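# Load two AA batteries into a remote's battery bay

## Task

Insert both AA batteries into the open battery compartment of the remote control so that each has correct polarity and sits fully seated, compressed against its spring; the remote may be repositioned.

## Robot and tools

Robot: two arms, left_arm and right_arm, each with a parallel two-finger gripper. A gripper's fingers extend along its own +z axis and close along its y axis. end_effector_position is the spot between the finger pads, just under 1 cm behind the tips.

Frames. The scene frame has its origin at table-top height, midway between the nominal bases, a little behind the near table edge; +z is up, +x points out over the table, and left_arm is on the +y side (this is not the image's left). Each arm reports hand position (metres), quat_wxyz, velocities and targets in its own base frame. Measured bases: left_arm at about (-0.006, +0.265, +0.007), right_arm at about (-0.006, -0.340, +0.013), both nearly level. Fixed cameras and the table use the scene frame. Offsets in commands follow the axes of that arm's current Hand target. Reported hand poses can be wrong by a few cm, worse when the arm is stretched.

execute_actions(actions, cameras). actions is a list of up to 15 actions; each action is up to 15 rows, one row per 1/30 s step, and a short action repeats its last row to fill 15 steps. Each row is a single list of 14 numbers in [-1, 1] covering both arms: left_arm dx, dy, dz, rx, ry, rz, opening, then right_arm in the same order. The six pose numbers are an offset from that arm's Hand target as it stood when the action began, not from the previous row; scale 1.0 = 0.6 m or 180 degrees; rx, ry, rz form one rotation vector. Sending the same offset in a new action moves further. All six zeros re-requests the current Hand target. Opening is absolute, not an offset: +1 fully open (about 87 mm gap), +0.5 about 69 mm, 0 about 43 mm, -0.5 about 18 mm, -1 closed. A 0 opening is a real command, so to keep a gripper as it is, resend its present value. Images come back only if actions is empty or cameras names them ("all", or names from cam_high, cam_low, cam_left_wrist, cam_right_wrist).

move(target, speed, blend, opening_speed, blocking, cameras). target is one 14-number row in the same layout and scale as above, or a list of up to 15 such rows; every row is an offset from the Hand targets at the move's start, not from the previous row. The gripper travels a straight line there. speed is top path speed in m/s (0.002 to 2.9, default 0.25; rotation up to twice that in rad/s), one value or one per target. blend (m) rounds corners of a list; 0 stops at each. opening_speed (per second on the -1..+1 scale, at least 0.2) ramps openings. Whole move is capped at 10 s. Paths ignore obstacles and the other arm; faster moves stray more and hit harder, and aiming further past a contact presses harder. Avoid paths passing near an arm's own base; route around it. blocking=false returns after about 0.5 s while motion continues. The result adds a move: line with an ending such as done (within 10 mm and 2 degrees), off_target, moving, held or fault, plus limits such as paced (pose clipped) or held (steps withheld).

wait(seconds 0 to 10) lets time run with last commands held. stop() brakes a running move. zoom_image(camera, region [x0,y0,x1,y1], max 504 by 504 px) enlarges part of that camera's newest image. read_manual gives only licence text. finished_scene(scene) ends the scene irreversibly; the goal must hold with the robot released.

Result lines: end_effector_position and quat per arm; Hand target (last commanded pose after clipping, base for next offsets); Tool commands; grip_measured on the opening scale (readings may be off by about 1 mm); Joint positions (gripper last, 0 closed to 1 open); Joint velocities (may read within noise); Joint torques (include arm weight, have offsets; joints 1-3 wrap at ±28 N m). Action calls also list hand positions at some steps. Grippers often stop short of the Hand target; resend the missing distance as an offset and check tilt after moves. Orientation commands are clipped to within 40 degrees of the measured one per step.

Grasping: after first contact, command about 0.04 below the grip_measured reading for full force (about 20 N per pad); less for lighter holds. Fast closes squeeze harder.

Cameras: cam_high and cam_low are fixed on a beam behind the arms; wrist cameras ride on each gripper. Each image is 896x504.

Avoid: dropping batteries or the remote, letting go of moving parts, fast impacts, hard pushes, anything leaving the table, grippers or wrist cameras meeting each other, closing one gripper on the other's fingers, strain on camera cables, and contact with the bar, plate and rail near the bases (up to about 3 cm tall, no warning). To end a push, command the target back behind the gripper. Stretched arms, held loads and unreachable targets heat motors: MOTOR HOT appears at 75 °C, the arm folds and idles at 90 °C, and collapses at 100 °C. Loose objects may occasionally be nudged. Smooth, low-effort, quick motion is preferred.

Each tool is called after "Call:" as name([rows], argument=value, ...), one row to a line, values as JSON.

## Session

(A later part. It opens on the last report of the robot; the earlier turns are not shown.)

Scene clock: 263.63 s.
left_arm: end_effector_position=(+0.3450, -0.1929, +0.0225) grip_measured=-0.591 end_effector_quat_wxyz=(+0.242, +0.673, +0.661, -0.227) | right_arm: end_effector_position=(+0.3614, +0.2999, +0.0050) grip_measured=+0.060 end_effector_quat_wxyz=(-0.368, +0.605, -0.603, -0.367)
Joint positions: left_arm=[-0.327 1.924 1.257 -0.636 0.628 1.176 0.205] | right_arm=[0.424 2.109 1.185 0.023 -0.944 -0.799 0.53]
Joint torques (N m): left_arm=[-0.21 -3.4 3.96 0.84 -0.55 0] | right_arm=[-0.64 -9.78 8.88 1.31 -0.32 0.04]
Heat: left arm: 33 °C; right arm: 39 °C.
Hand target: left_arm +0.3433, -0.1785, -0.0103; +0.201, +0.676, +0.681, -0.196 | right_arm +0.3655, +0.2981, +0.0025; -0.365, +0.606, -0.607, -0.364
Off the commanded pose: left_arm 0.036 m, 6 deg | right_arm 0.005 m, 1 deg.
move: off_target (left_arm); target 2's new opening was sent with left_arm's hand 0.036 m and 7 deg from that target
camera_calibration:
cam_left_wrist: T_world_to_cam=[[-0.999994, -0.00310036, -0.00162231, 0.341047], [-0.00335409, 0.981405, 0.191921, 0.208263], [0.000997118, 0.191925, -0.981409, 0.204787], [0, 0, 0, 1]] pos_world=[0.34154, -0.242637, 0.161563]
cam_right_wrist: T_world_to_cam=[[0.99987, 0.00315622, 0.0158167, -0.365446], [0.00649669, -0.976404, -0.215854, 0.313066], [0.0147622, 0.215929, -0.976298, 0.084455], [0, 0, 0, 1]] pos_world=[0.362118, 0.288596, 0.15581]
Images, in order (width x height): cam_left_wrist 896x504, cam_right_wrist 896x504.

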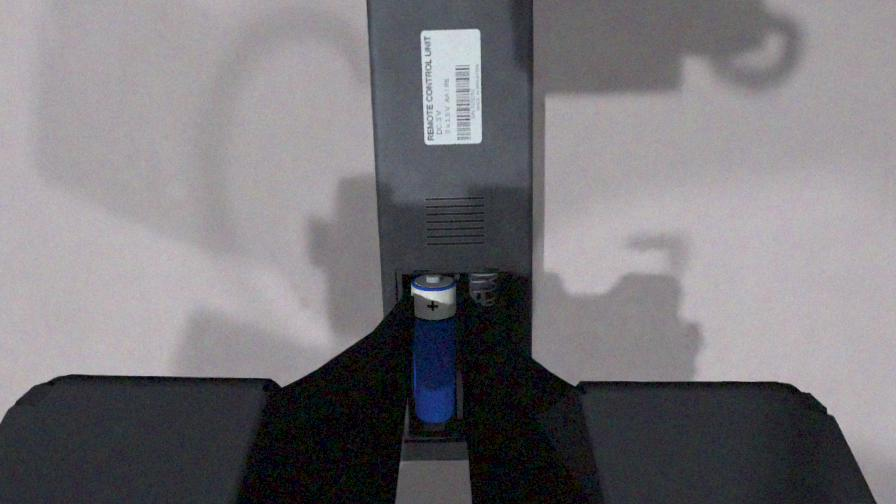

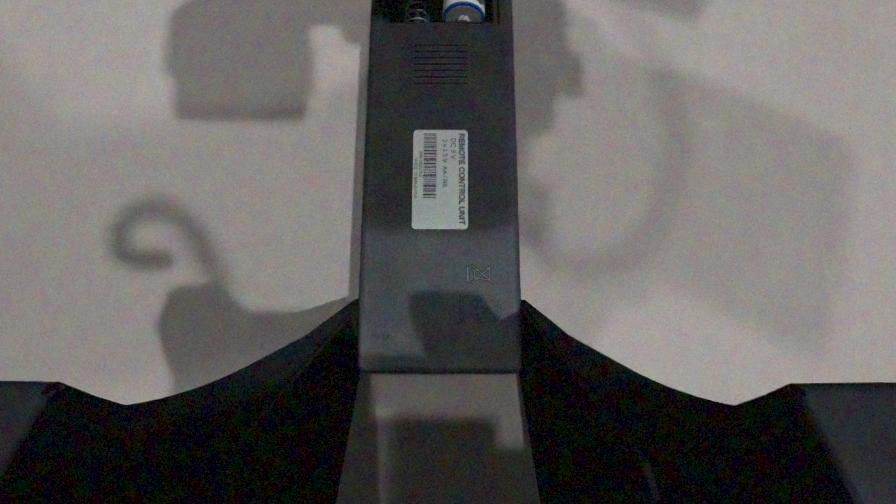

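Call:
move([
  [-0.016,0.0,-0.042,0,-0.04,0,-0.57,0,0,0,0,0,0,0.02],
  [-0.016,0.0,-0.042,0,-0.04,0,-0.74,0,0,0,0,0,0,0.02],
], speed=0.05, opening_speed=0.5, cameras=["cam_left_wrist"])

Call:
zoom_image(camera="cam_left_wrist", region=[340, 200, 560, 450])

Scene clock: 266.20 s.
left_arm: end_effector_position=(+0.3453, -0.1866, +0.0260) grip_measured=-0.737 end_effector_quat_wxyz=(+0.263, +0.661, +0.654, -0.259) | right_arm: end_effector_position=(+0.3614, +0.2999, +0.0050) grip_measured=+0.060 end_effector_quat_wxyz=(-0.368, +0.605, -0.603, -0.367)
Joint positions: left_arm=[-0.273 1.923 1.243 -0.639 0.722 1.213 0.131] | right_arm=[0.424 2.109 1.185 0.023 -0.944 -0.799 0.53]
Joint torques (N m): left_arm=[0.92 -7.25 4.66 0.45 -0.17 0.11] | right_arm=[-0.64 -9.8 8.88 1.31 -0.32 0.03]
Heat: left arm: 33 °C; right arm: 39 °C.
Hand target: left_arm +0.3431, -0.1730, +0.0161; +0.243, +0.662, +0.667, -0.239 | right_arm +0.3655, +0.2981, +0.0025; -0.365, +0.606, -0.607, -0.364
Off the commanded pose: left_arm 0.017 m, 4 deg | right_arm 0.005 m, 1 deg.
move: off_target (left_arm); target 2's new opening was sent with left_arm's hand 0.017 m and 3 deg from that target
camera_calibration:
cam_left_wrist: T_world_to_cam=[[-0.999856, -0.00400675, 0.0164797, 0.340828], [-0.00214032, 0.993734, 0.111752, 0.205414], [-0.0168242, 0.1117, -0.9936, 0.198566], [0, 0, 0, 1]] pos_world=[0.34456, -0.224941, 0.168723]
Images, in order (width x height): cam_left_wrist 896x504.

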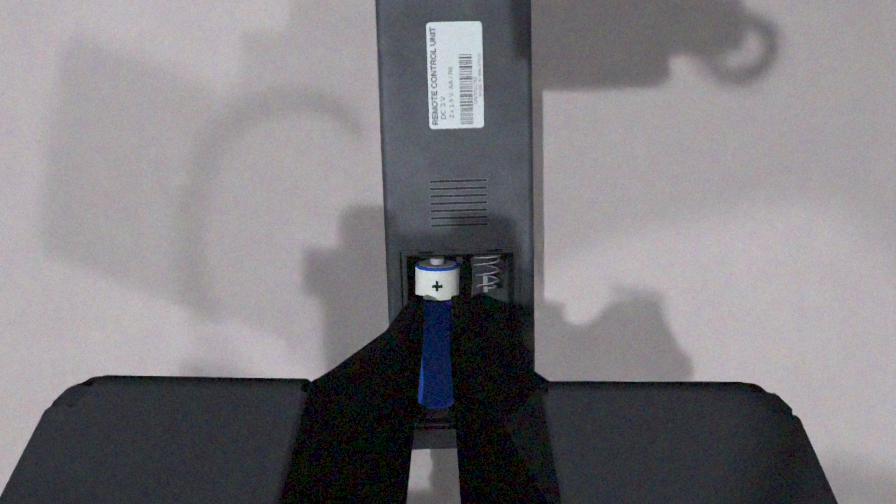

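Scaled by 2.016 from the camera's 896x504 image, which has a finer 1280x720 frame.

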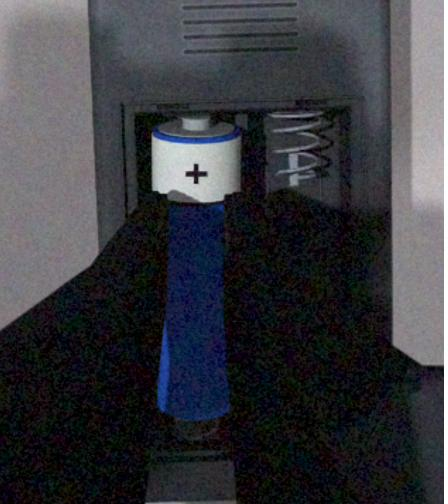

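Call:
move([
  [-0.02,0.0,-0.018,0,0,0,-0.7,0,0,0,0,0,0,0.02],
  [0.01,0.0,0.0,0,0.0,0,-0.72,0,0,0,0,0,0,0.02],
  [0.04,0.0,-0.02,0,0.0,0,-0.76,0,0,0,0,0,0,0.02],
  [0.05,0.0,-0.01,0,0.08,0,-0.76,0,0,0,0,0,0,0.02],
], speed=0.06, opening_speed=0.5, cameras=["cam_left_wrist","cam_right_wrist"])

Call:
zoom_image(camera="cam_left_wrist", region=[340, 200, 560, 450])

Call:
zoom_image(camera="cam_right_wrist", region=[360, 0, 540, 90])

Scene clock: 272.47 s.
left_arm: end_effector_position=(+0.3451, -0.1673, +0.0237) grip_measured=-0.758 end_effector_quat_wxyz=(+0.207, +0.686, +0.671, -0.190) | right_arm: end_effector_position=(+0.3614, +0.2999, +0.0050) grip_measured=+0.060 end_effector_quat_wxyz=(-0.368, +0.605, -0.603, -0.367)
Joint positions: left_arm=[-0.306 1.913 1.283 -0.73 0.533 1.228 0.121] | right_arm=[0.424 2.109 1.185 0.023 -0.944 -0.799 0.53]
Joint torques (N m): left_arm=[0.38 -4.49 5.6 0.32 -0.72 0.02] | right_arm=[-0.64 -9.78 8.87 1.31 -0.32 0.03]
Heat: left arm: 33 °C; right arm: 39 °C.
Hand target: left_arm +0.3429, -0.1461, +0.0016; +0.157, +0.687, +0.693, -0.154 | right_arm +0.3655, +0.2981, +0.0025; -0.365, +0.606, -0.607, -0.364
Off the commanded pose: left_arm 0.031 m, 7 deg | right_arm 0.005 m, 1 deg.
move: off_target (left_arm); target 2's new opening was sent with left_arm's hand 0.020 m and 3 deg from that target; target 3's new opening was sent with left_arm's hand 0.024 m and 5 deg from that target
camera_calibration:
cam_left_wrist: T_world_to_cam=[[-0.999973, -0.0031903, -0.00655844, 0.341414], [-0.00498291, 0.955498, 0.294956, 0.176715], [0.00532558, 0.294981, -0.955488, 0.216282], [0, 0, 0, 1]] pos_world=[0.341134, -0.23156, 0.156772]
cam_right_wrist: T_world_to_cam=[[0.99987, 0.00315622, 0.0158167, -0.365446], [0.00649669, -0.976404, -0.215854, 0.313066], [0.0147622, 0.215929, -0.976298, 0.084455], [0, 0, 0, 1]] pos_world=[0.362118, 0.288596, 0.15581]
Images, in order (width x height): cam_left_wrist 896x504, cam_right_wrist 896x504.

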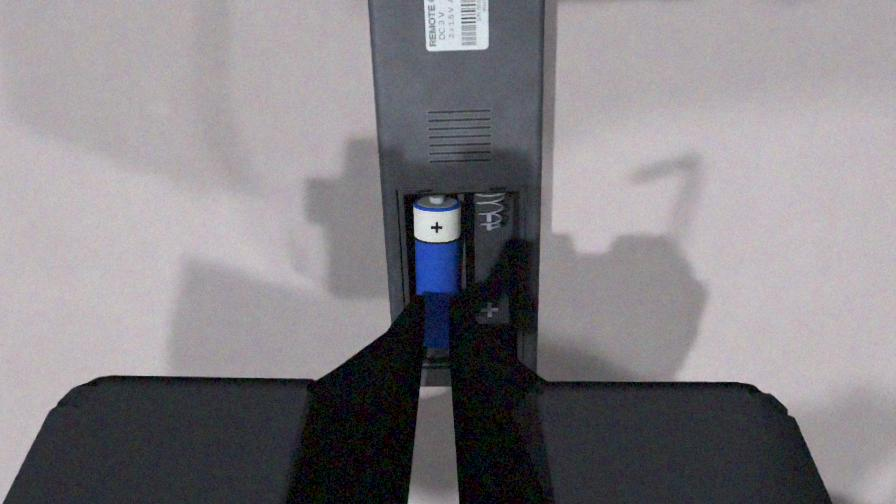

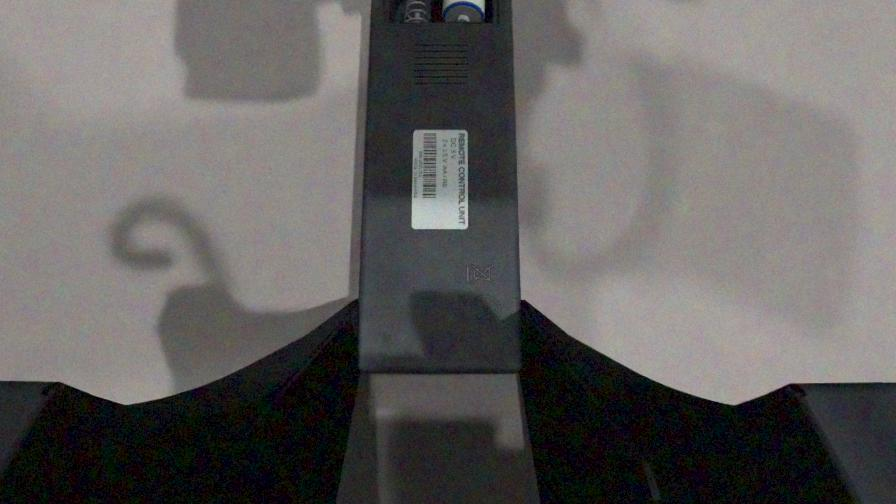

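Scaled by 2.016 from the camera's 896x504 image, which has a finer 1280x720 frame.

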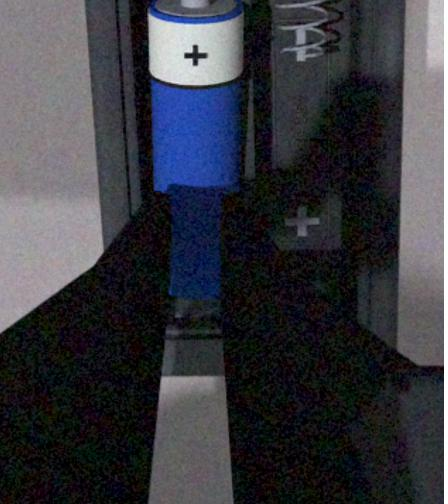

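Scaled by 2.800 from the camera's 896x504 image, which has a finer 1280x720 frame.

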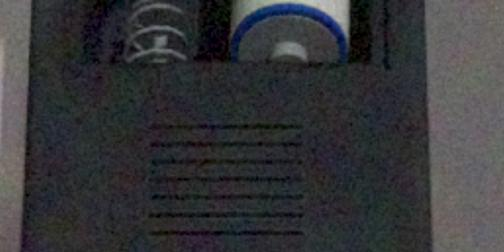

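Call:
move([
  [-0.045,0.0,-0.08,0,-0.1,0,-0.7,0,0,0,0,0,0,0.02],
  [0.01,0.0,-0.16,0,-0.25,0,0.3,0,0,0,0,0,0,0.02],
], speed=0.15, cameras=["cam_left_wrist"])

Scene clock: 277.57 s.
left_arm: end_effector_position=(+0.3344, -0.1004, +0.0815) grip_measured=+0.300 end_effector_quat_wxyz=(+0.402, +0.576, +0.584, -0.407) | right_arm: end_effector_position=(+0.3614, +0.2999, +0.0050) grip_measured=+0.060 end_effector_quat_wxyz=(-0.368, +0.605, -0.603, -0.367)
Joint positions: left_arm=[0.148 2.02 1.368 -1.296 1.189 1.962 0.65] | right_arm=[0.424 2.109 1.185 0.023 -0.944 -0.799 0.53]
Joint torques (N m): left_arm=[0.61 -6.2 8.34 -0.57 0.56 0.11] | right_arm=[-0.62 -9.8 8.88 1.31 -0.32 0.03]
Heat: left arm: 34 °C; right arm: 39 °C.
Hand target: left_arm +0.3422, -0.0996, +0.0857; +0.411, +0.576, +0.580, -0.405 | right_arm +0.3655, +0.2981, +0.0025; -0.365, +0.606, -0.607, -0.364
Off the commanded pose: left_arm 0.009 m, 1 deg | right_arm 0.005 m, 1 deg.
move: done
camera_calibration:
cam_left_wrist: T_world_to_cam=[[-0.999178, -0.00349189, 0.0403964, 0.327105], [-0.0170681, 0.939937, -0.34092, 0.149991], [-0.0367797, -0.341329, -0.939224, 0.200668], [0, 0, 0, 1]] pos_world=[0.336777, -0.0713464, 0.226394]
Images, in order (width x height): cam_left_wrist 896x504.

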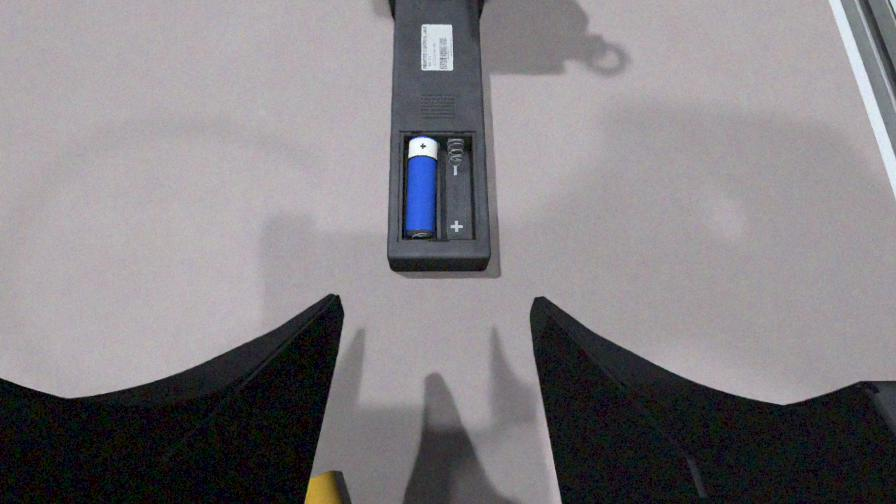

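Call:
move([
  [0.0468,-0.012,0.1153,0,0,0,0.35,0,0,0,0,0,0,0.02],
], speed=0.12, cameras=["cam_left_wrist"])

Scene clock: 279.57 s.
left_arm: end_effector_position=(+0.3345, -0.1525, +0.0253) grip_measured=+0.350 end_effector_quat_wxyz=(+0.399, +0.568, +0.589, -0.413) | right_arm: end_effector_position=(+0.3614, +0.2999, +0.0050) grip_measured=+0.060 end_effector_quat_wxyz=(-0.368, +0.605, -0.603, -0.367)
Joint positions: left_arm=[-0.005 2.02 1.128 -0.666 1.223 1.522 0.675] | right_arm=[0.424 2.109 1.185 0.023 -0.944 -0.799 0.53]
Joint torques (N m): left_arm=[-0.2 -10.14 4.03 0.32 0.53 -0.05] | right_arm=[-0.64 -9.78 8.88 1.3 -0.32 0.04]
Heat: left arm: 34 °C; right arm: 39 °C.
Hand target: left_arm +0.3356, -0.1554, +0.0361; +0.411, +0.576, +0.580, -0.405 | right_arm +0.3655, +0.2981, +0.0025; -0.365, +0.606, -0.607, -0.364
Off the commanded pose: left_arm 0.011 m, 2 deg | right_arm 0.005 m, 1 deg.
move: off_target (left_arm)
camera_calibration:
cam_left_wrist: T_world_to_cam=[[-0.998037, -0.010112, 0.0618074, 0.327487], [-0.0309584, 0.937533, -0.346517, 0.184253], [-0.0544425, -0.34775, -0.936005, 0.134877], [0, 0, 0, 1]] pos_world=[0.339891, -0.122528, 0.169851]
Images, in order (width x height): cam_left_wrist 896x504.

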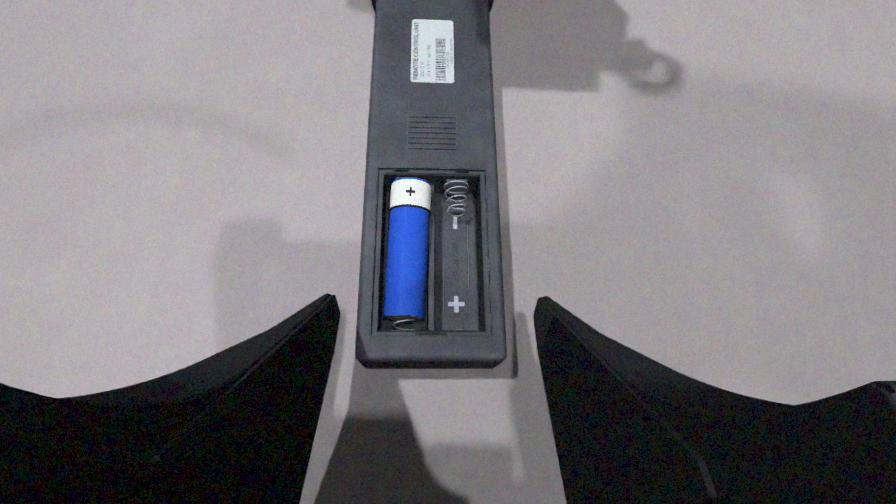

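Centered. Descend and close around it.

Call:
move([
  [0.054,0.001,0.016,0,0,0,0.35,0,0,0,0,0,0,0.02],
  [0.054,0.001,0.016,0,0,0,0.05,0,0,0,0,0,0,0.02],
], speed=0.08, opening_speed=0.4, cameras=["cam_left_wrist"])

Call:
zoom_image(camera="cam_left_wrist", region=[360, 200, 520, 400])

Scene clock: 281.80 s.
left_arm: end_effector_position=(+0.3386, -0.1529, +0.0074) grip_measured=+0.063 end_effector_quat_wxyz=(+0.411, +0.576, +0.580, -0.403) | right_arm: end_effector_position=(+0.3614, +0.2999, +0.0050) grip_measured=+0.060 end_effector_quat_wxyz=(-0.368, +0.605, -0.603, -0.367)
Joint positions: left_arm=[-0.005 2.058 1.094 -0.556 1.227 1.523 0.531] | right_arm=[0.424 2.109 1.185 0.023 -0.944 -0.799 0.53]
Joint torques (N m): left_arm=[0.21 -6.43 3.77 0.39 0.5 0.05] | right_arm=[-0.64 -9.78 8.88 1.31 -0.32 0.04]
Heat: left arm: 34 °C; right arm: 39 °C.
Hand target: left_arm +0.3363, -0.1535, +0.0023; +0.410, +0.576, +0.580, -0.405 | right_arm +0.3655, +0.2981, +0.0025; -0.365, +0.606, -0.606, -0.364
Off the commanded pose: left_arm 0.006 m, 0 deg | right_arm 0.005 m, 1 deg.
move: done
camera_calibration:
cam_left_wrist: T_world_to_cam=[[-0.999698, -0.00938785, 0.0227227, 0.333552], [-0.0167615, 0.936389, -0.350564, 0.173507], [-0.0179862, -0.350839, -0.936263, 0.105496], [0, 0, 0, 1]] pos_world=[0.338257, -0.122326, 0.152019]
Images, in order (width x height): cam_left_wrist 896x504.

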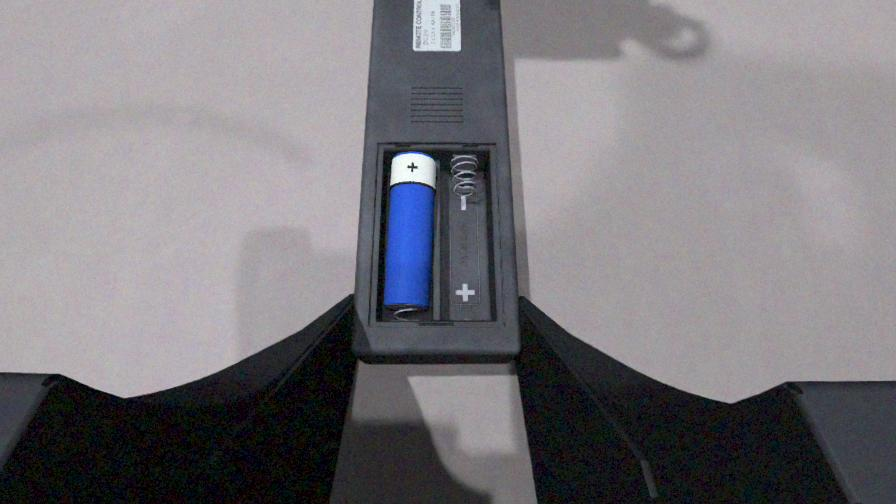

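Scaled by 2.520 from the camera's 896x504 image, which has a finer 1280x720 frame.

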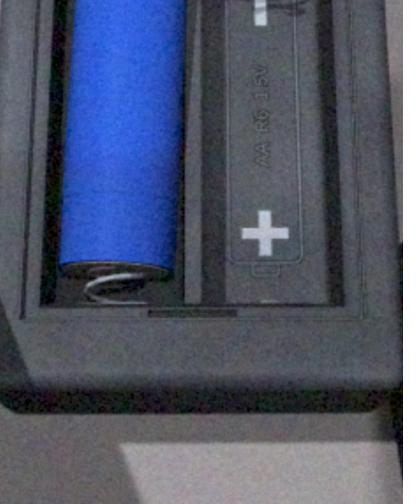

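Call:
move([
  [0,0,0,0,0,0,0.02,0,0,0,0,0,0,0.25],
  [0,0,0,0,0,0,0.02,-0.12,0,-0.06,0,0,0,0.25],
  [0,0,0,0,0,0,0.02,-0.12,0,-0.06,0,0,0,-1],
], speed=0.12, opening_speed=0.6, cameras=["cam_left_wrist","cam_right_wrist"])

Scene clock: 286.50 s.
left_arm: end_effector_position=(+0.3384, -0.1532, +0.0074) grip_measured=+0.063 end_effector_quat_wxyz=(+0.411, +0.576, +0.580, -0.404) | right_arm: end_effector_position=(+0.3570, +0.2960, +0.0563) grip_measured=-1.000 end_effector_quat_wxyz=(-0.340, +0.599, -0.623, -0.372)
Joint positions: left_arm=[-0.006 2.058 1.094 -0.556 1.227 1.523 0.531] | right_arm=[0.424 2.005 1.3 -0.266 -0.931 -0.799 0]
Joint torques (N m): left_arm=[0.29 -6.45 3.77 0.4 0.5 0.05] | right_arm=[-0.14 -14.13 10.82 1.33 -0.43 0.1]
Heat: left arm: 33 °C; right arm: 39 °C.
Hand target: left_arm +0.3363, -0.1536, +0.0023; +0.410, +0.576, +0.580, -0.405 | right_arm +0.3654, +0.3002, +0.0830; -0.365, +0.606, -0.607, -0.364
Off the commanded pose: left_arm 0.006 m, 0 deg | right_arm 0.028 m, 4 deg.
move: off_target (right_arm); target 3's new opening was sent with right_arm's hand 0.028 m and 4 deg from that target
camera_calibration:
cam_left_wrist: T_world_to_cam=[[-0.999708, -0.00834564, 0.0226699, 0.333488], [-0.0157669, 0.936404, -0.350571, 0.173547], [-0.0183025, -0.350826, -0.936262, 0.10546], [0, 0, 0, 1]] pos_world=[0.338057, -0.122728, 0.152019]
cam_right_wrist: T_world_to_cam=[[0.999078, -0.00527093, -0.0426072, -0.355733], [-0.0127901, -0.983913, -0.178191, 0.327434], [-0.0409826, 0.178572, -0.983073, 0.166798], [0, 0, 0, 1]] pos_world=[0.366429, 0.290506, 0.207163]
Images, in order (width x height): cam_left_wrist 896x504, cam_right_wrist 896x504.

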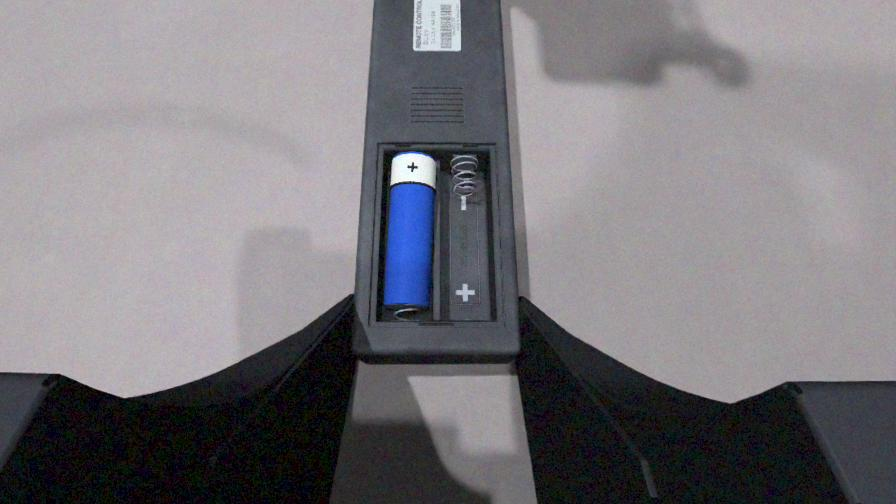

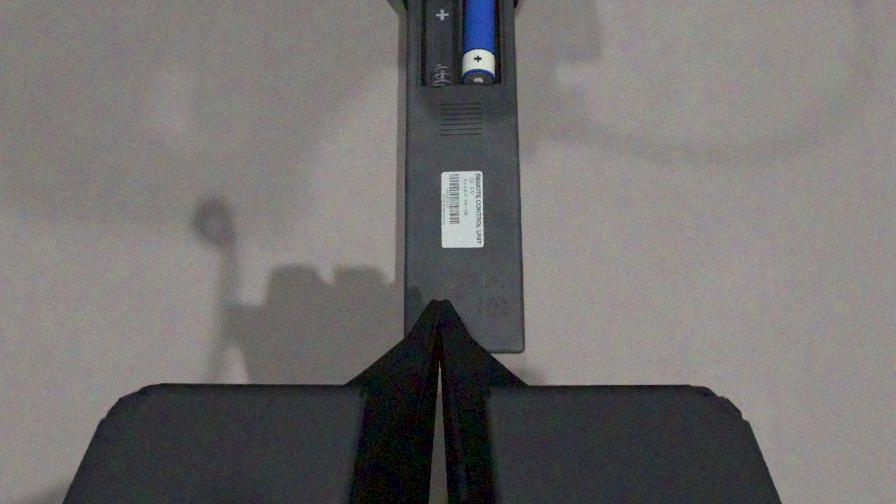

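Call:
move([
  [0,0,0,0,0,0,0.02,0,-0.011,0.13,0,0,0,-1],
  [0,0,0,0,0,0,0.02,0,-0.011,0.17,0,0,0,-1],
], speed=0.1, blend=0.01, cameras=["cam_left_wrist","cam_right_wrist"])

Call:
zoom_image(camera="cam_right_wrist", region=[360, 200, 540, 380])

Call:
zoom_image(camera="cam_left_wrist", region=[340, 60, 540, 240])

Scene clock: 289.57 s.
left_arm: end_effector_position=(+0.3384, -0.1532, +0.0074) grip_measured=+0.063 end_effector_quat_wxyz=(+0.411, +0.576, +0.580, -0.404) | right_arm: end_effector_position=(+0.3596, +0.3815, +0.0299) grip_measured=-1.000 end_effector_quat_wxyz=(-0.347, +0.607, -0.612, -0.370)
Joint positions: left_arm=[-0.006 2.058 1.094 -0.556 1.227 1.522 0.531] | right_arm=[0.598 2.179 1.418 -0.038 -0.827 -0.611 0]
Joint torques (N m): left_arm=[0.28 -6.46 3.75 0.39 0.5 0.05] | right_arm=[0.1 -10.39 11.44 2.1 -0.26 0.25]
Heat: left arm: 33 °C; right arm: 40 °C.
Hand target: left_arm +0.3363, -0.1536, +0.0023; +0.410, +0.576, +0.580, -0.405 | right_arm +0.3723, +0.3901, +0.0350; -0.365, +0.606, -0.607, -0.364
Off the commanded pose: left_arm 0.006 m, 0 deg | right_arm 0.016 m, 2 deg.
move: off_target (right_arm)
camera_calibration:
cam_left_wrist: T_world_to_cam=[[-0.999699, -0.00843334, 0.0230195, 0.333422], [-0.0159716, 0.936403, -0.350564, 0.173614], [-0.0185991, -0.350826, -0.936256, 0.105559], [0, 0, 0, 1]] pos_world=[0.338058, -0.122728, 0.152018]
cam_right_wrist: T_world_to_cam=[[0.999775, 0.0105954, -0.0183793, -0.366073], [0.00696583, -0.982269, -0.187347, 0.399345], [-0.0200385, 0.187177, -0.982122, 0.114815], [0, 0, 0, 1]] pos_world=[0.365509, 0.374652, 0.18085]
Images, in order (width x height): cam_left_wrist 896x504, cam_right_wrist 896x504.

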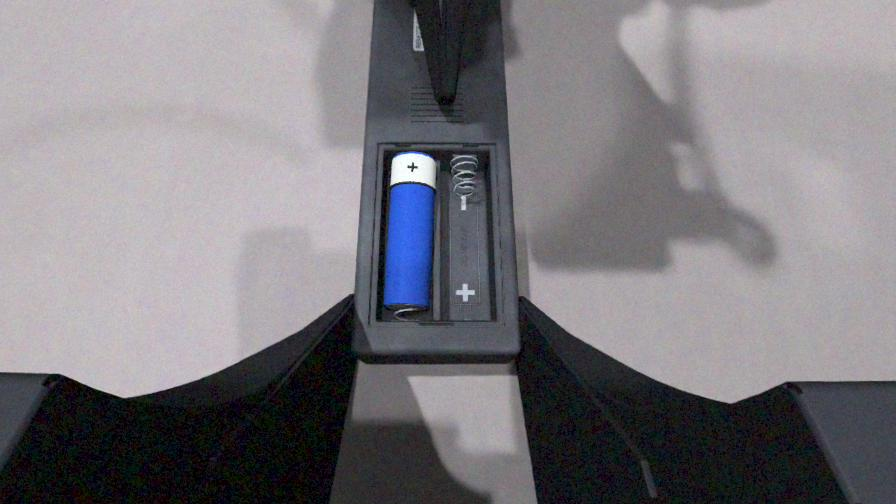

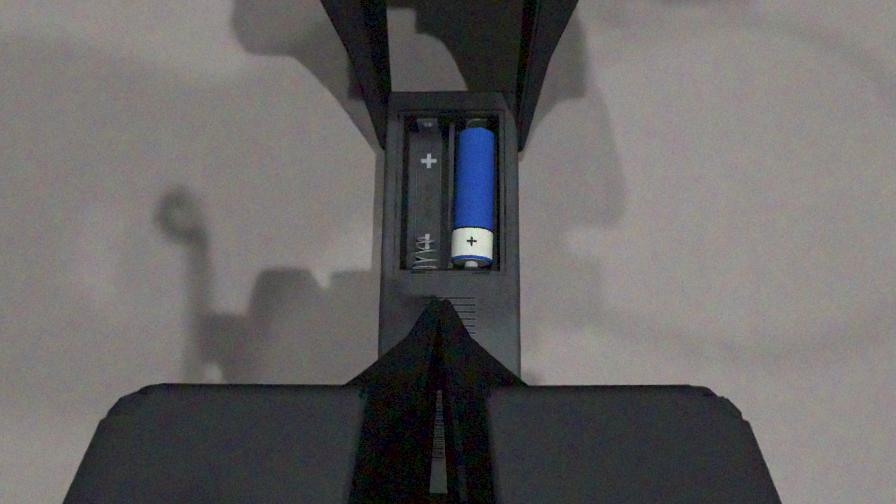

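Scaled by 2.800 from the camera's 896x504 image, which has a finer 1280x720 frame.

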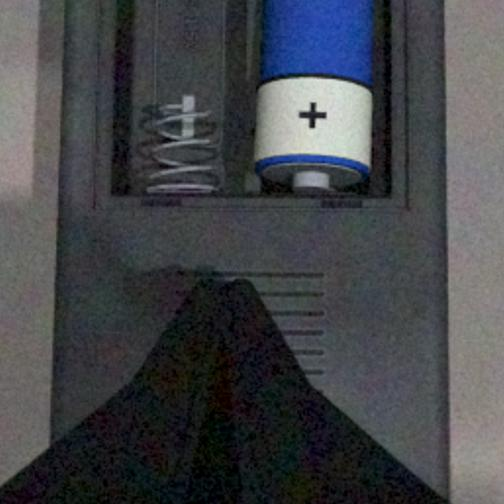

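Scaled by 2.520 from the camera's 896x504 image, which has a finer 1280x720 frame.

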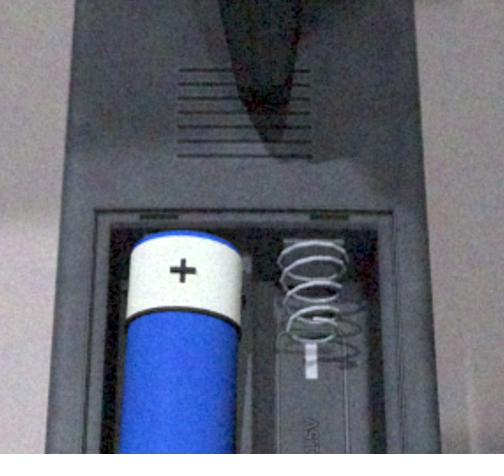

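Call:
move([
  [0,0,0,0,0,0,0.02,0,-0.021,0,0,0,0,-1],
  [0,0,0,0,0,0,0.02,-0.0105,-0.021,0.03,0,0,0,-1],
], speed=0.05, cameras=["cam_left_wrist","cam_right_wrist"])

Call:
zoom_image(camera="cam_right_wrist", region=[360, 200, 540, 380])

Call:
zoom_image(camera="cam_left_wrist", region=[340, 60, 540, 240])

Scene clock: 291.40 s.
left_arm: end_effector_position=(+0.3384, -0.1532, +0.0074) grip_measured=+0.063 end_effector_quat_wxyz=(+0.411, +0.576, +0.580, -0.404) | right_arm: end_effector_position=(+0.3772, +0.4026, +0.0300) grip_measured=-1.000 end_effector_quat_wxyz=(-0.358, +0.607, -0.606, -0.368)
Joint positions: left_arm=[-0.006 2.058 1.094 -0.556 1.227 1.522 0.531] | right_arm=[0.614 2.258 1.536 -0.039 -0.814 -0.593 0]
Joint torques (N m): left_arm=[0.27 -6.43 3.77 0.39 0.5 0.06] | right_arm=[0.25 -11.11 11.6 1.81 -0.24 0.27]
Heat: left arm: 33 °C; right arm: 40 °C.
Hand target: left_arm +0.3363, -0.1536, +0.0023; +0.410, +0.576, +0.580, -0.405 | right_arm +0.3849, +0.4090, +0.0321; -0.365, +0.606, -0.607, -0.364
Off the commanded pose: left_arm 0.006 m, 0 deg | right_arm 0.010 m, 1 deg.
move: done
camera_calibration:
cam_left_wrist: T_world_to_cam=[[-0.999699, -0.00843334, 0.0230195, 0.333422], [-0.0159716, 0.936403, -0.350564, 0.173614], [-0.0185991, -0.350826, -0.936256, 0.105559], [0, 0, 0, 1]] pos_world=[0.338058, -0.122728, 0.152018]
cam_right_wrist: T_world_to_cam=[[0.999956, 0.00894023, 0.00281968, -0.383806], [0.00932419, -0.97962, -0.200645, 0.418416], [0.000968405, 0.200662, -0.97966, 0.0978865], [0, 0, 0, 1]] pos_world=[0.379793, 0.393678, 0.180931]
Images, in order (width x height): cam_left_wrist 896x504, cam_right_wrist 896x504.

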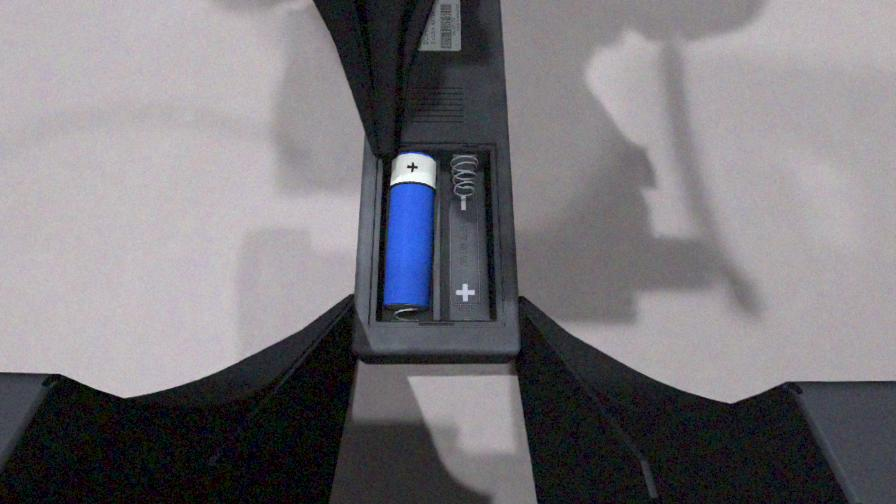

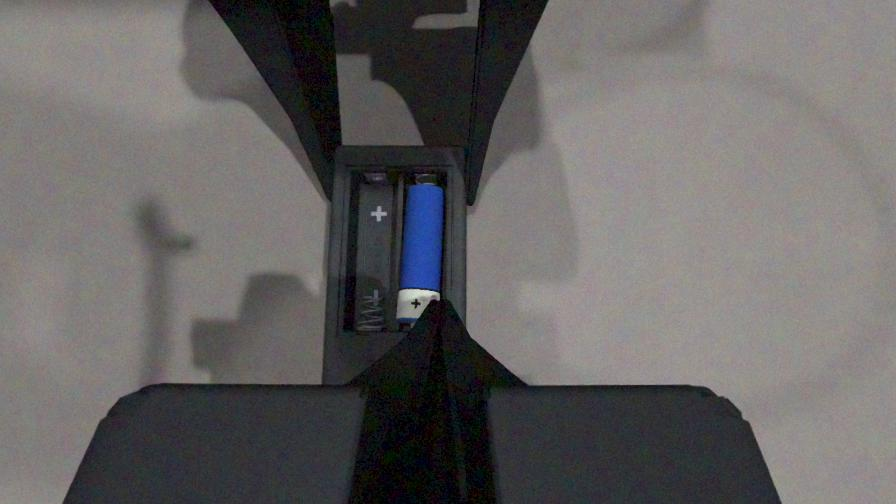

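Scaled by 2.800 from the camera's 896x504 image, which has a finer 1280x720 frame.

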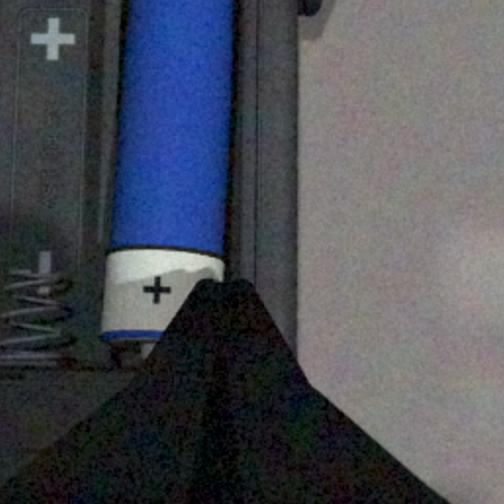

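Scaled by 2.520 from the camera's 896x504 image, which has a finer 1280x720 frame.

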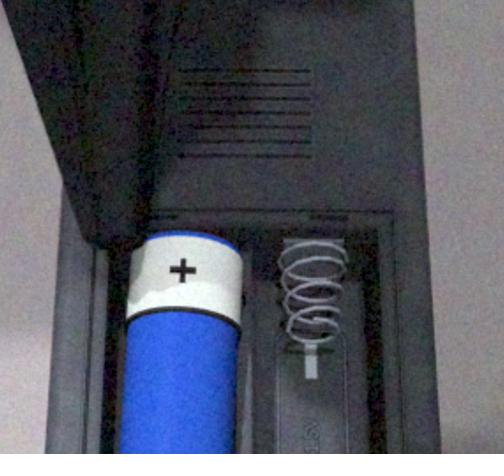

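Call:
move([
  [0,0,0,0,0,0,0.02,0.008,0,-0.022,0,0,0,-1],
  [0,0,0,0,0,0,0.02,0.008,0.017,-0.022,0,0,0,-1],
  [0,0,0,0,0,0,0.02,0.003,0.017,-0.007,0,0,0,-1],
], speed=0.05, cameras=["cam_left_wrist","cam_right_wrist"])

Call:
zoom_image(camera="cam_right_wrist", region=[360, 200, 540, 380])

Call:
zoom_image(camera="cam_left_wrist", region=[340, 60, 540, 240])

Scene clock: 293.43 s.
left_arm: end_effector_position=(+0.3383, -0.1532, +0.0074) grip_measured=+0.063 end_effector_quat_wxyz=(+0.410, +0.576, +0.580, -0.404) | right_arm: end_effector_position=(+0.3764, +0.4017, +0.0283) grip_measured=-1.000 end_effector_quat_wxyz=(-0.364, +0.607, -0.603, -0.367)
Joint positions: left_arm=[-0.006 2.058 1.094 -0.556 1.227 1.522 0.531] | right_arm=[0.613 2.252 1.508 -0.001 -0.815 -0.59 0]
Joint torques (N m): left_arm=[0.28 -6.45 3.78 0.4 0.5 0.06] | right_arm=[0.88 -13.79 7.94 1.74 -0.16 0.27]
Heat: left arm: 33 °C; right arm: 41 °C.
Hand target: left_arm +0.3363, -0.1536, +0.0023; +0.410, +0.576, +0.580, -0.405 | right_arm +0.3746, +0.4045, +0.0325; -0.365, +0.606, -0.607, -0.364
Off the commanded pose: left_arm 0.006 m, 0 deg | right_arm 0.005 m, 1 deg.
move: done
camera_calibration:
cam_left_wrist: T_world_to_cam=[[-0.999689, -0.0086152, 0.0234026, 0.333438], [-0.0162763, 0.9364, -0.350556, 0.173717], [-0.0188941, -0.350828, -0.936249, 0.105659], [0, 0, 0, 1]] pos_world=[0.338158, -0.122728, 0.152017]
cam_right_wrist: T_world_to_cam=[[0.999887, 0.00752772, 0.0130455, -0.382776], [0.0101042, -0.977573, -0.210354, 0.416314], [0.0111695, 0.210462, -0.977538, 0.0885385], [0, 0, 0, 1]] pos_world=[0.377537, 0.391224, 0.179117]
Images, in order (width x height): cam_left_wrist 896x504, cam_right_wrist 896x504.

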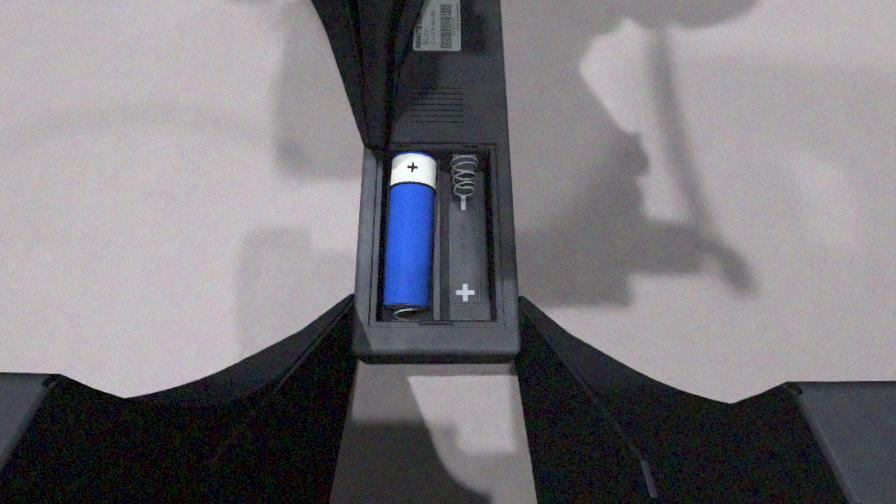

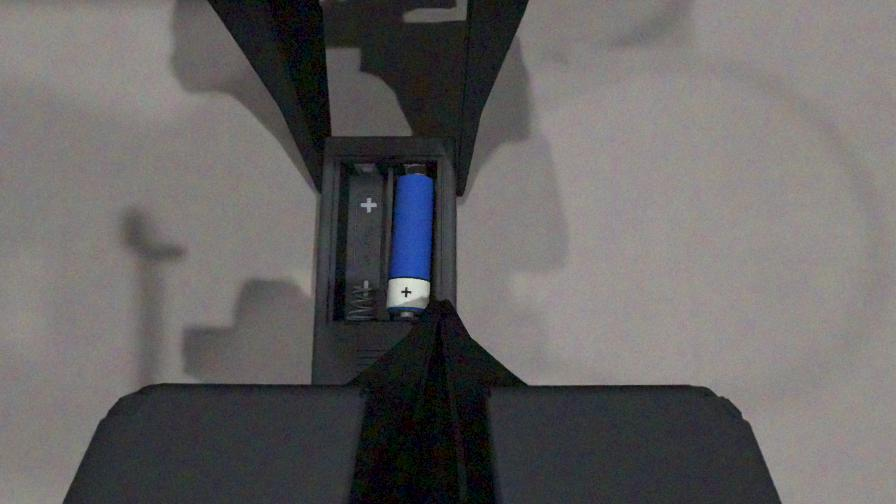

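Scaled by 2.800 from the camera's 896x504 image, which has a finer 1280x720 frame.

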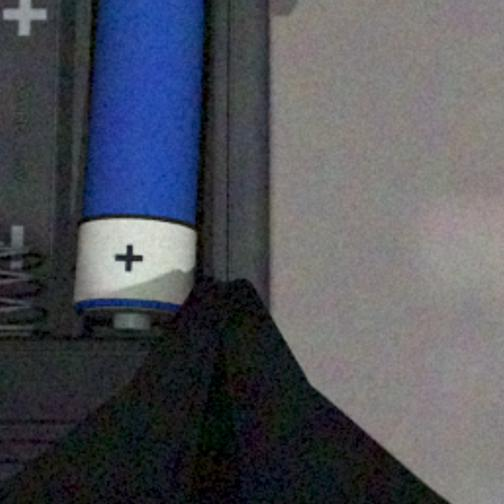

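Scaled by 2.520 from the camera's 896x504 image, which has a finer 1280x720 frame.

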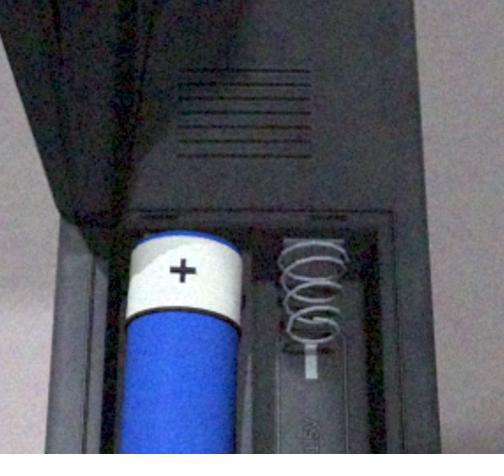

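Call:
move([
  [0,0,0,0,0,0,0.02,-0.005,0,-0.035,0,0,0,-1],
  [0,0,0,0,0,0,0.02,-0.005,0.024,-0.035,0,0,0,-1],
], speed=0.08, cameras=["cam_right_wrist"])

Call:
zoom_image(camera="cam_right_wrist", region=[360, 200, 540, 380])

Scene clock: 294.83 s.
left_arm: end_effector_position=(+0.3383, -0.1532, +0.0074) grip_measured=+0.063 end_effector_quat_wxyz=(+0.410, +0.576, +0.580, -0.404) | right_arm: end_effector_position=(+0.3631, +0.3859, +0.0282) grip_measured=-1.000 end_effector_quat_wxyz=(-0.352, +0.603, -0.614, -0.368)
Joint positions: left_arm=[-0.006 2.058 1.094 -0.556 1.227 1.522 0.531] | right_arm=[0.603 2.193 1.426 -0.012 -0.815 -0.592 0]
Joint torques (N m): left_arm=[0.28 -6.45 3.77 0.39 0.51 0.06] | right_arm=[0.62 -16.31 6.09 1.79 -0.26 0.16]
Heat: left arm: 33 °C; right arm: 42 °C.
Hand target: left_arm +0.3363, -0.1536, +0.0023; +0.410, +0.576, +0.580, -0.405 | right_arm +0.3603, +0.3873, +0.0450; -0.365, +0.606, -0.607, -0.364
Off the commanded pose: left_arm 0.006 m, 0 deg | right_arm 0.017 m, 2 deg.
move: off_target (right_arm)
camera_calibration:
cam_right_wrist: T_world_to_cam=[[0.999912, -0.00145192, -0.0131806, -0.365128], [-0.00394906, -0.981491, -0.191468, 0.407183], [-0.0126587, 0.191503, -0.98141, 0.108003], [0, 0, 0, 1]] pos_world=[0.368071, 0.378433, 0.179145]
Images, in order (width x height): cam_right_wrist 896x504.

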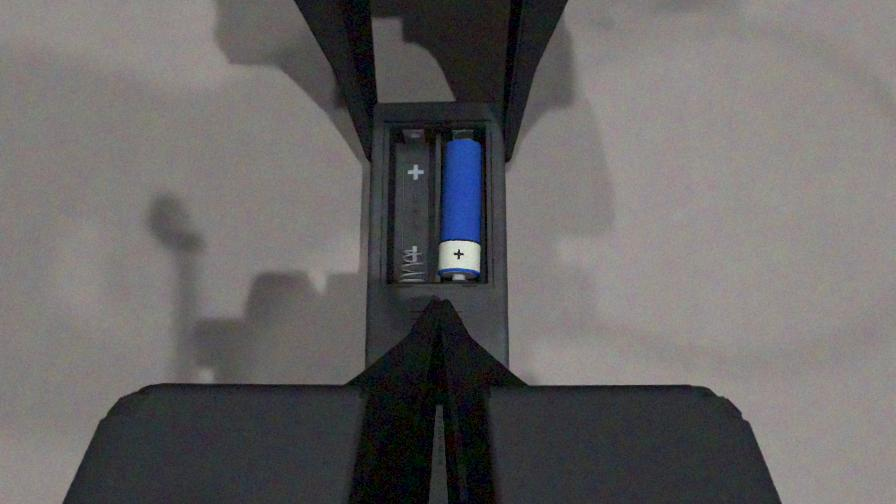

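Scaled by 2.800 from the camera's 896x504 image, which has a finer 1280x720 frame.

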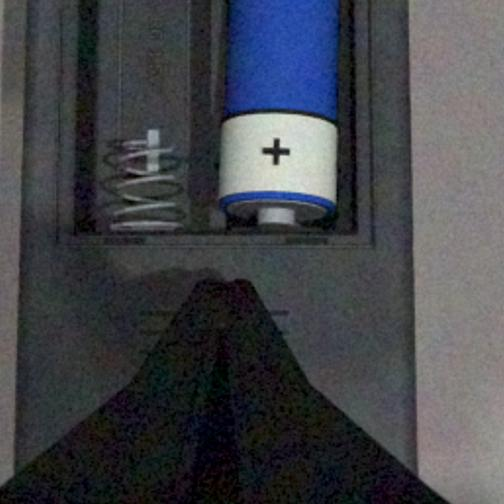

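Call:
move([
  [0,0,0,0,0,0,0.02,0,-0.02,0,0,0,0,-1],
], speed=0.05, cameras=["cam_right_wrist"])

Call:
zoom_image(camera="cam_right_wrist", region=[360, 200, 540, 380])

Scene clock: 295.77 s.
left_arm: end_effector_position=(+0.3383, -0.1532, +0.0074) grip_measured=+0.063 end_effector_quat_wxyz=(+0.410, +0.576, +0.580, -0.404) | right_arm: end_effector_position=(+0.3628, +0.3857, +0.0285) grip_measured=-1.000 end_effector_quat_wxyz=(-0.350, +0.603, -0.615, -0.368)
Joint positions: left_arm=[-0.006 2.058 1.094 -0.556 1.227 1.522 0.531] | right_arm=[0.603 2.193 1.43 -0.022 -0.815 -0.592 0]
Joint torques (N m): left_arm=[0.29 -6.46 3.77 0.39 0.5 0.06] | right_arm=[-0.92 -13.56 11.04 1.52 -0.34 0.01]
Heat: left arm: 33 °C; right arm: 42 °C.
Hand target: left_arm +0.3363, -0.1536, +0.0023; +0.410, +0.576, +0.580, -0.405 | right_arm +0.3722, +0.3873, +0.0449; -0.365, +0.606, -0.607, -0.364
Off the commanded pose: left_arm 0.006 m, 0 deg | right_arm 0.019 m, 2 deg.
move: off_target (right_arm)
camera_calibration:
cam_right_wrist: T_world_to_cam=[[0.999844, -0.00155645, -0.0175692, -0.364595], [-0.00484011, -0.982072, -0.188444, 0.407461], [-0.0169609, 0.1885, -0.981927, 0.111079], [0, 0, 0, 1]] pos_world=[0.368394, 0.37865, 0.179449]
Images, in order (width x height): cam_right_wrist 896x504.

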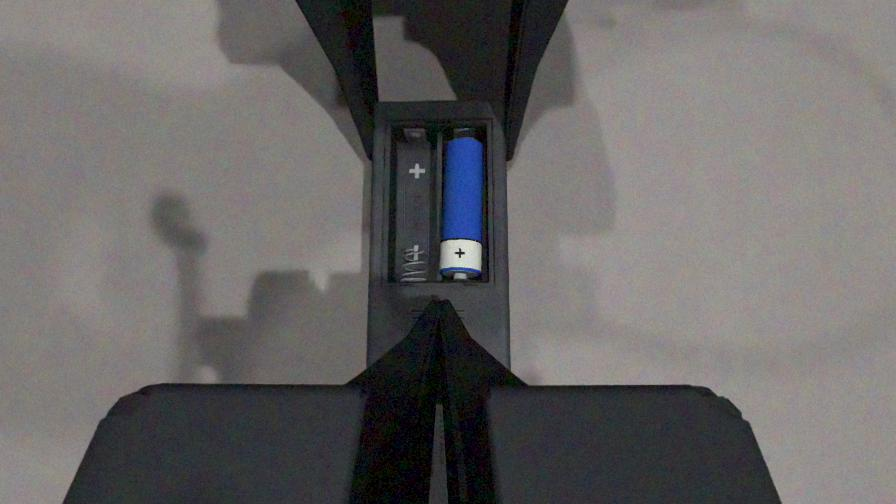

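Scaled by 2.800 from the camera's 896x504 image, which has a finer 1280x720 frame.

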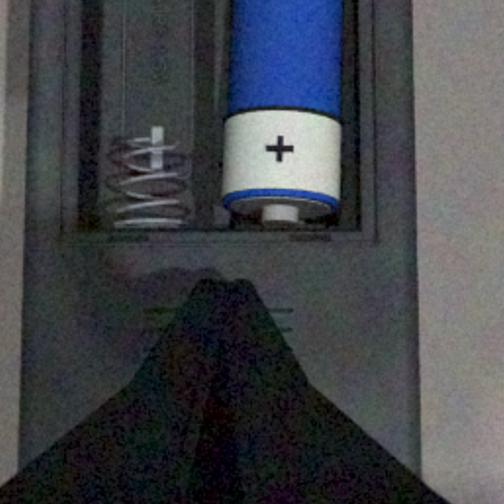

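Call:
move([
  [0,0,0,0,0,0,0.02,0.005,-0.006,0.02,0,0,0,-1],
], speed=0.05, cameras=["cam_right_wrist"])

Call:
zoom_image(camera="cam_right_wrist", region=[360, 200, 540, 380])

Scene clock: 296.73 s.
left_arm: end_effector_position=(+0.3383, -0.1532, +0.0074) grip_measured=+0.063 end_effector_quat_wxyz=(+0.410, +0.576, +0.580, -0.404) | right_arm: end_effector_position=(+0.3689, +0.3899, +0.0339) grip_measured=-1.000 end_effector_quat_wxyz=(-0.357, +0.604, -0.611, -0.367)
Joint positions: left_arm=[-0.006 2.058 1.094 -0.556 1.227 1.522 0.531] | right_arm=[0.603 2.202 1.459 -0.024 -0.815 -0.592 0]
Joint torques (N m): left_arm=[0.31 -6.45 3.74 0.39 0.5 0.06] | right_arm=[0.29 -10.77 11.45 1.77 -0.27 0.13]
Heat: left arm: 33 °C; right arm: 42 °C.
Hand target: left_arm +0.3363, -0.1536, +0.0023; +0.410, +0.576, +0.580, -0.405 | right_arm +0.3759, +0.3965, +0.0367; -0.365, +0.606, -0.607, -0.364
Off the commanded pose: left_arm 0.006 m, 0 deg | right_arm 0.010 m, 1 deg.
move: done
camera_calibration:
cam_right_wrist: T_world_to_cam=[[0.999995, -0.00144312, -0.00279527, -0.371245], [-0.00196925, -0.980101, -0.19849, 0.411226], [-0.00245321, 0.198494, -0.980099, 0.106365], [0, 0, 0, 1]] pos_world=[0.372314, 0.381394, 0.184835]
Images, in order (width x height): cam_right_wrist 896x504.

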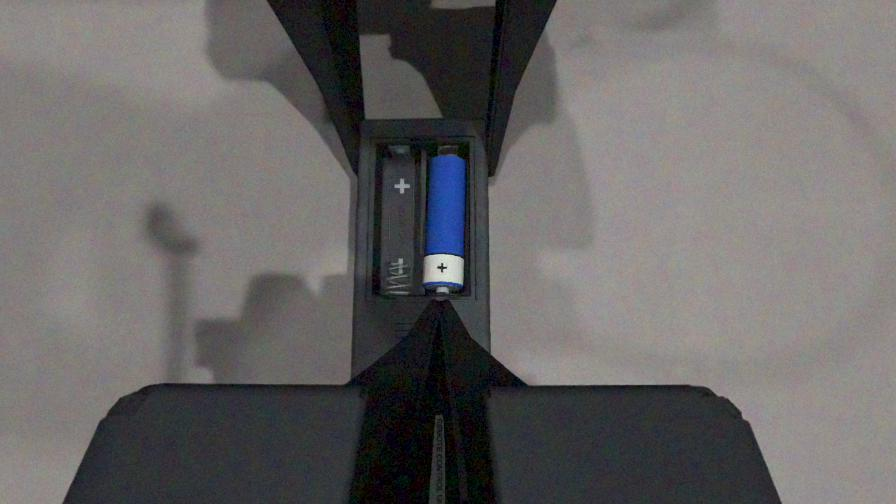

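Scaled by 2.800 from the camera's 896x504 image, which has a finer 1280x720 frame.

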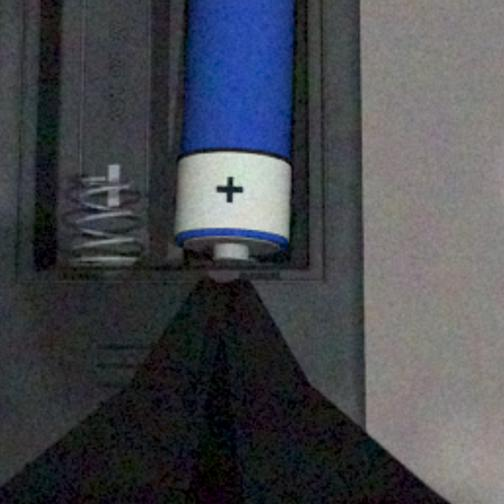

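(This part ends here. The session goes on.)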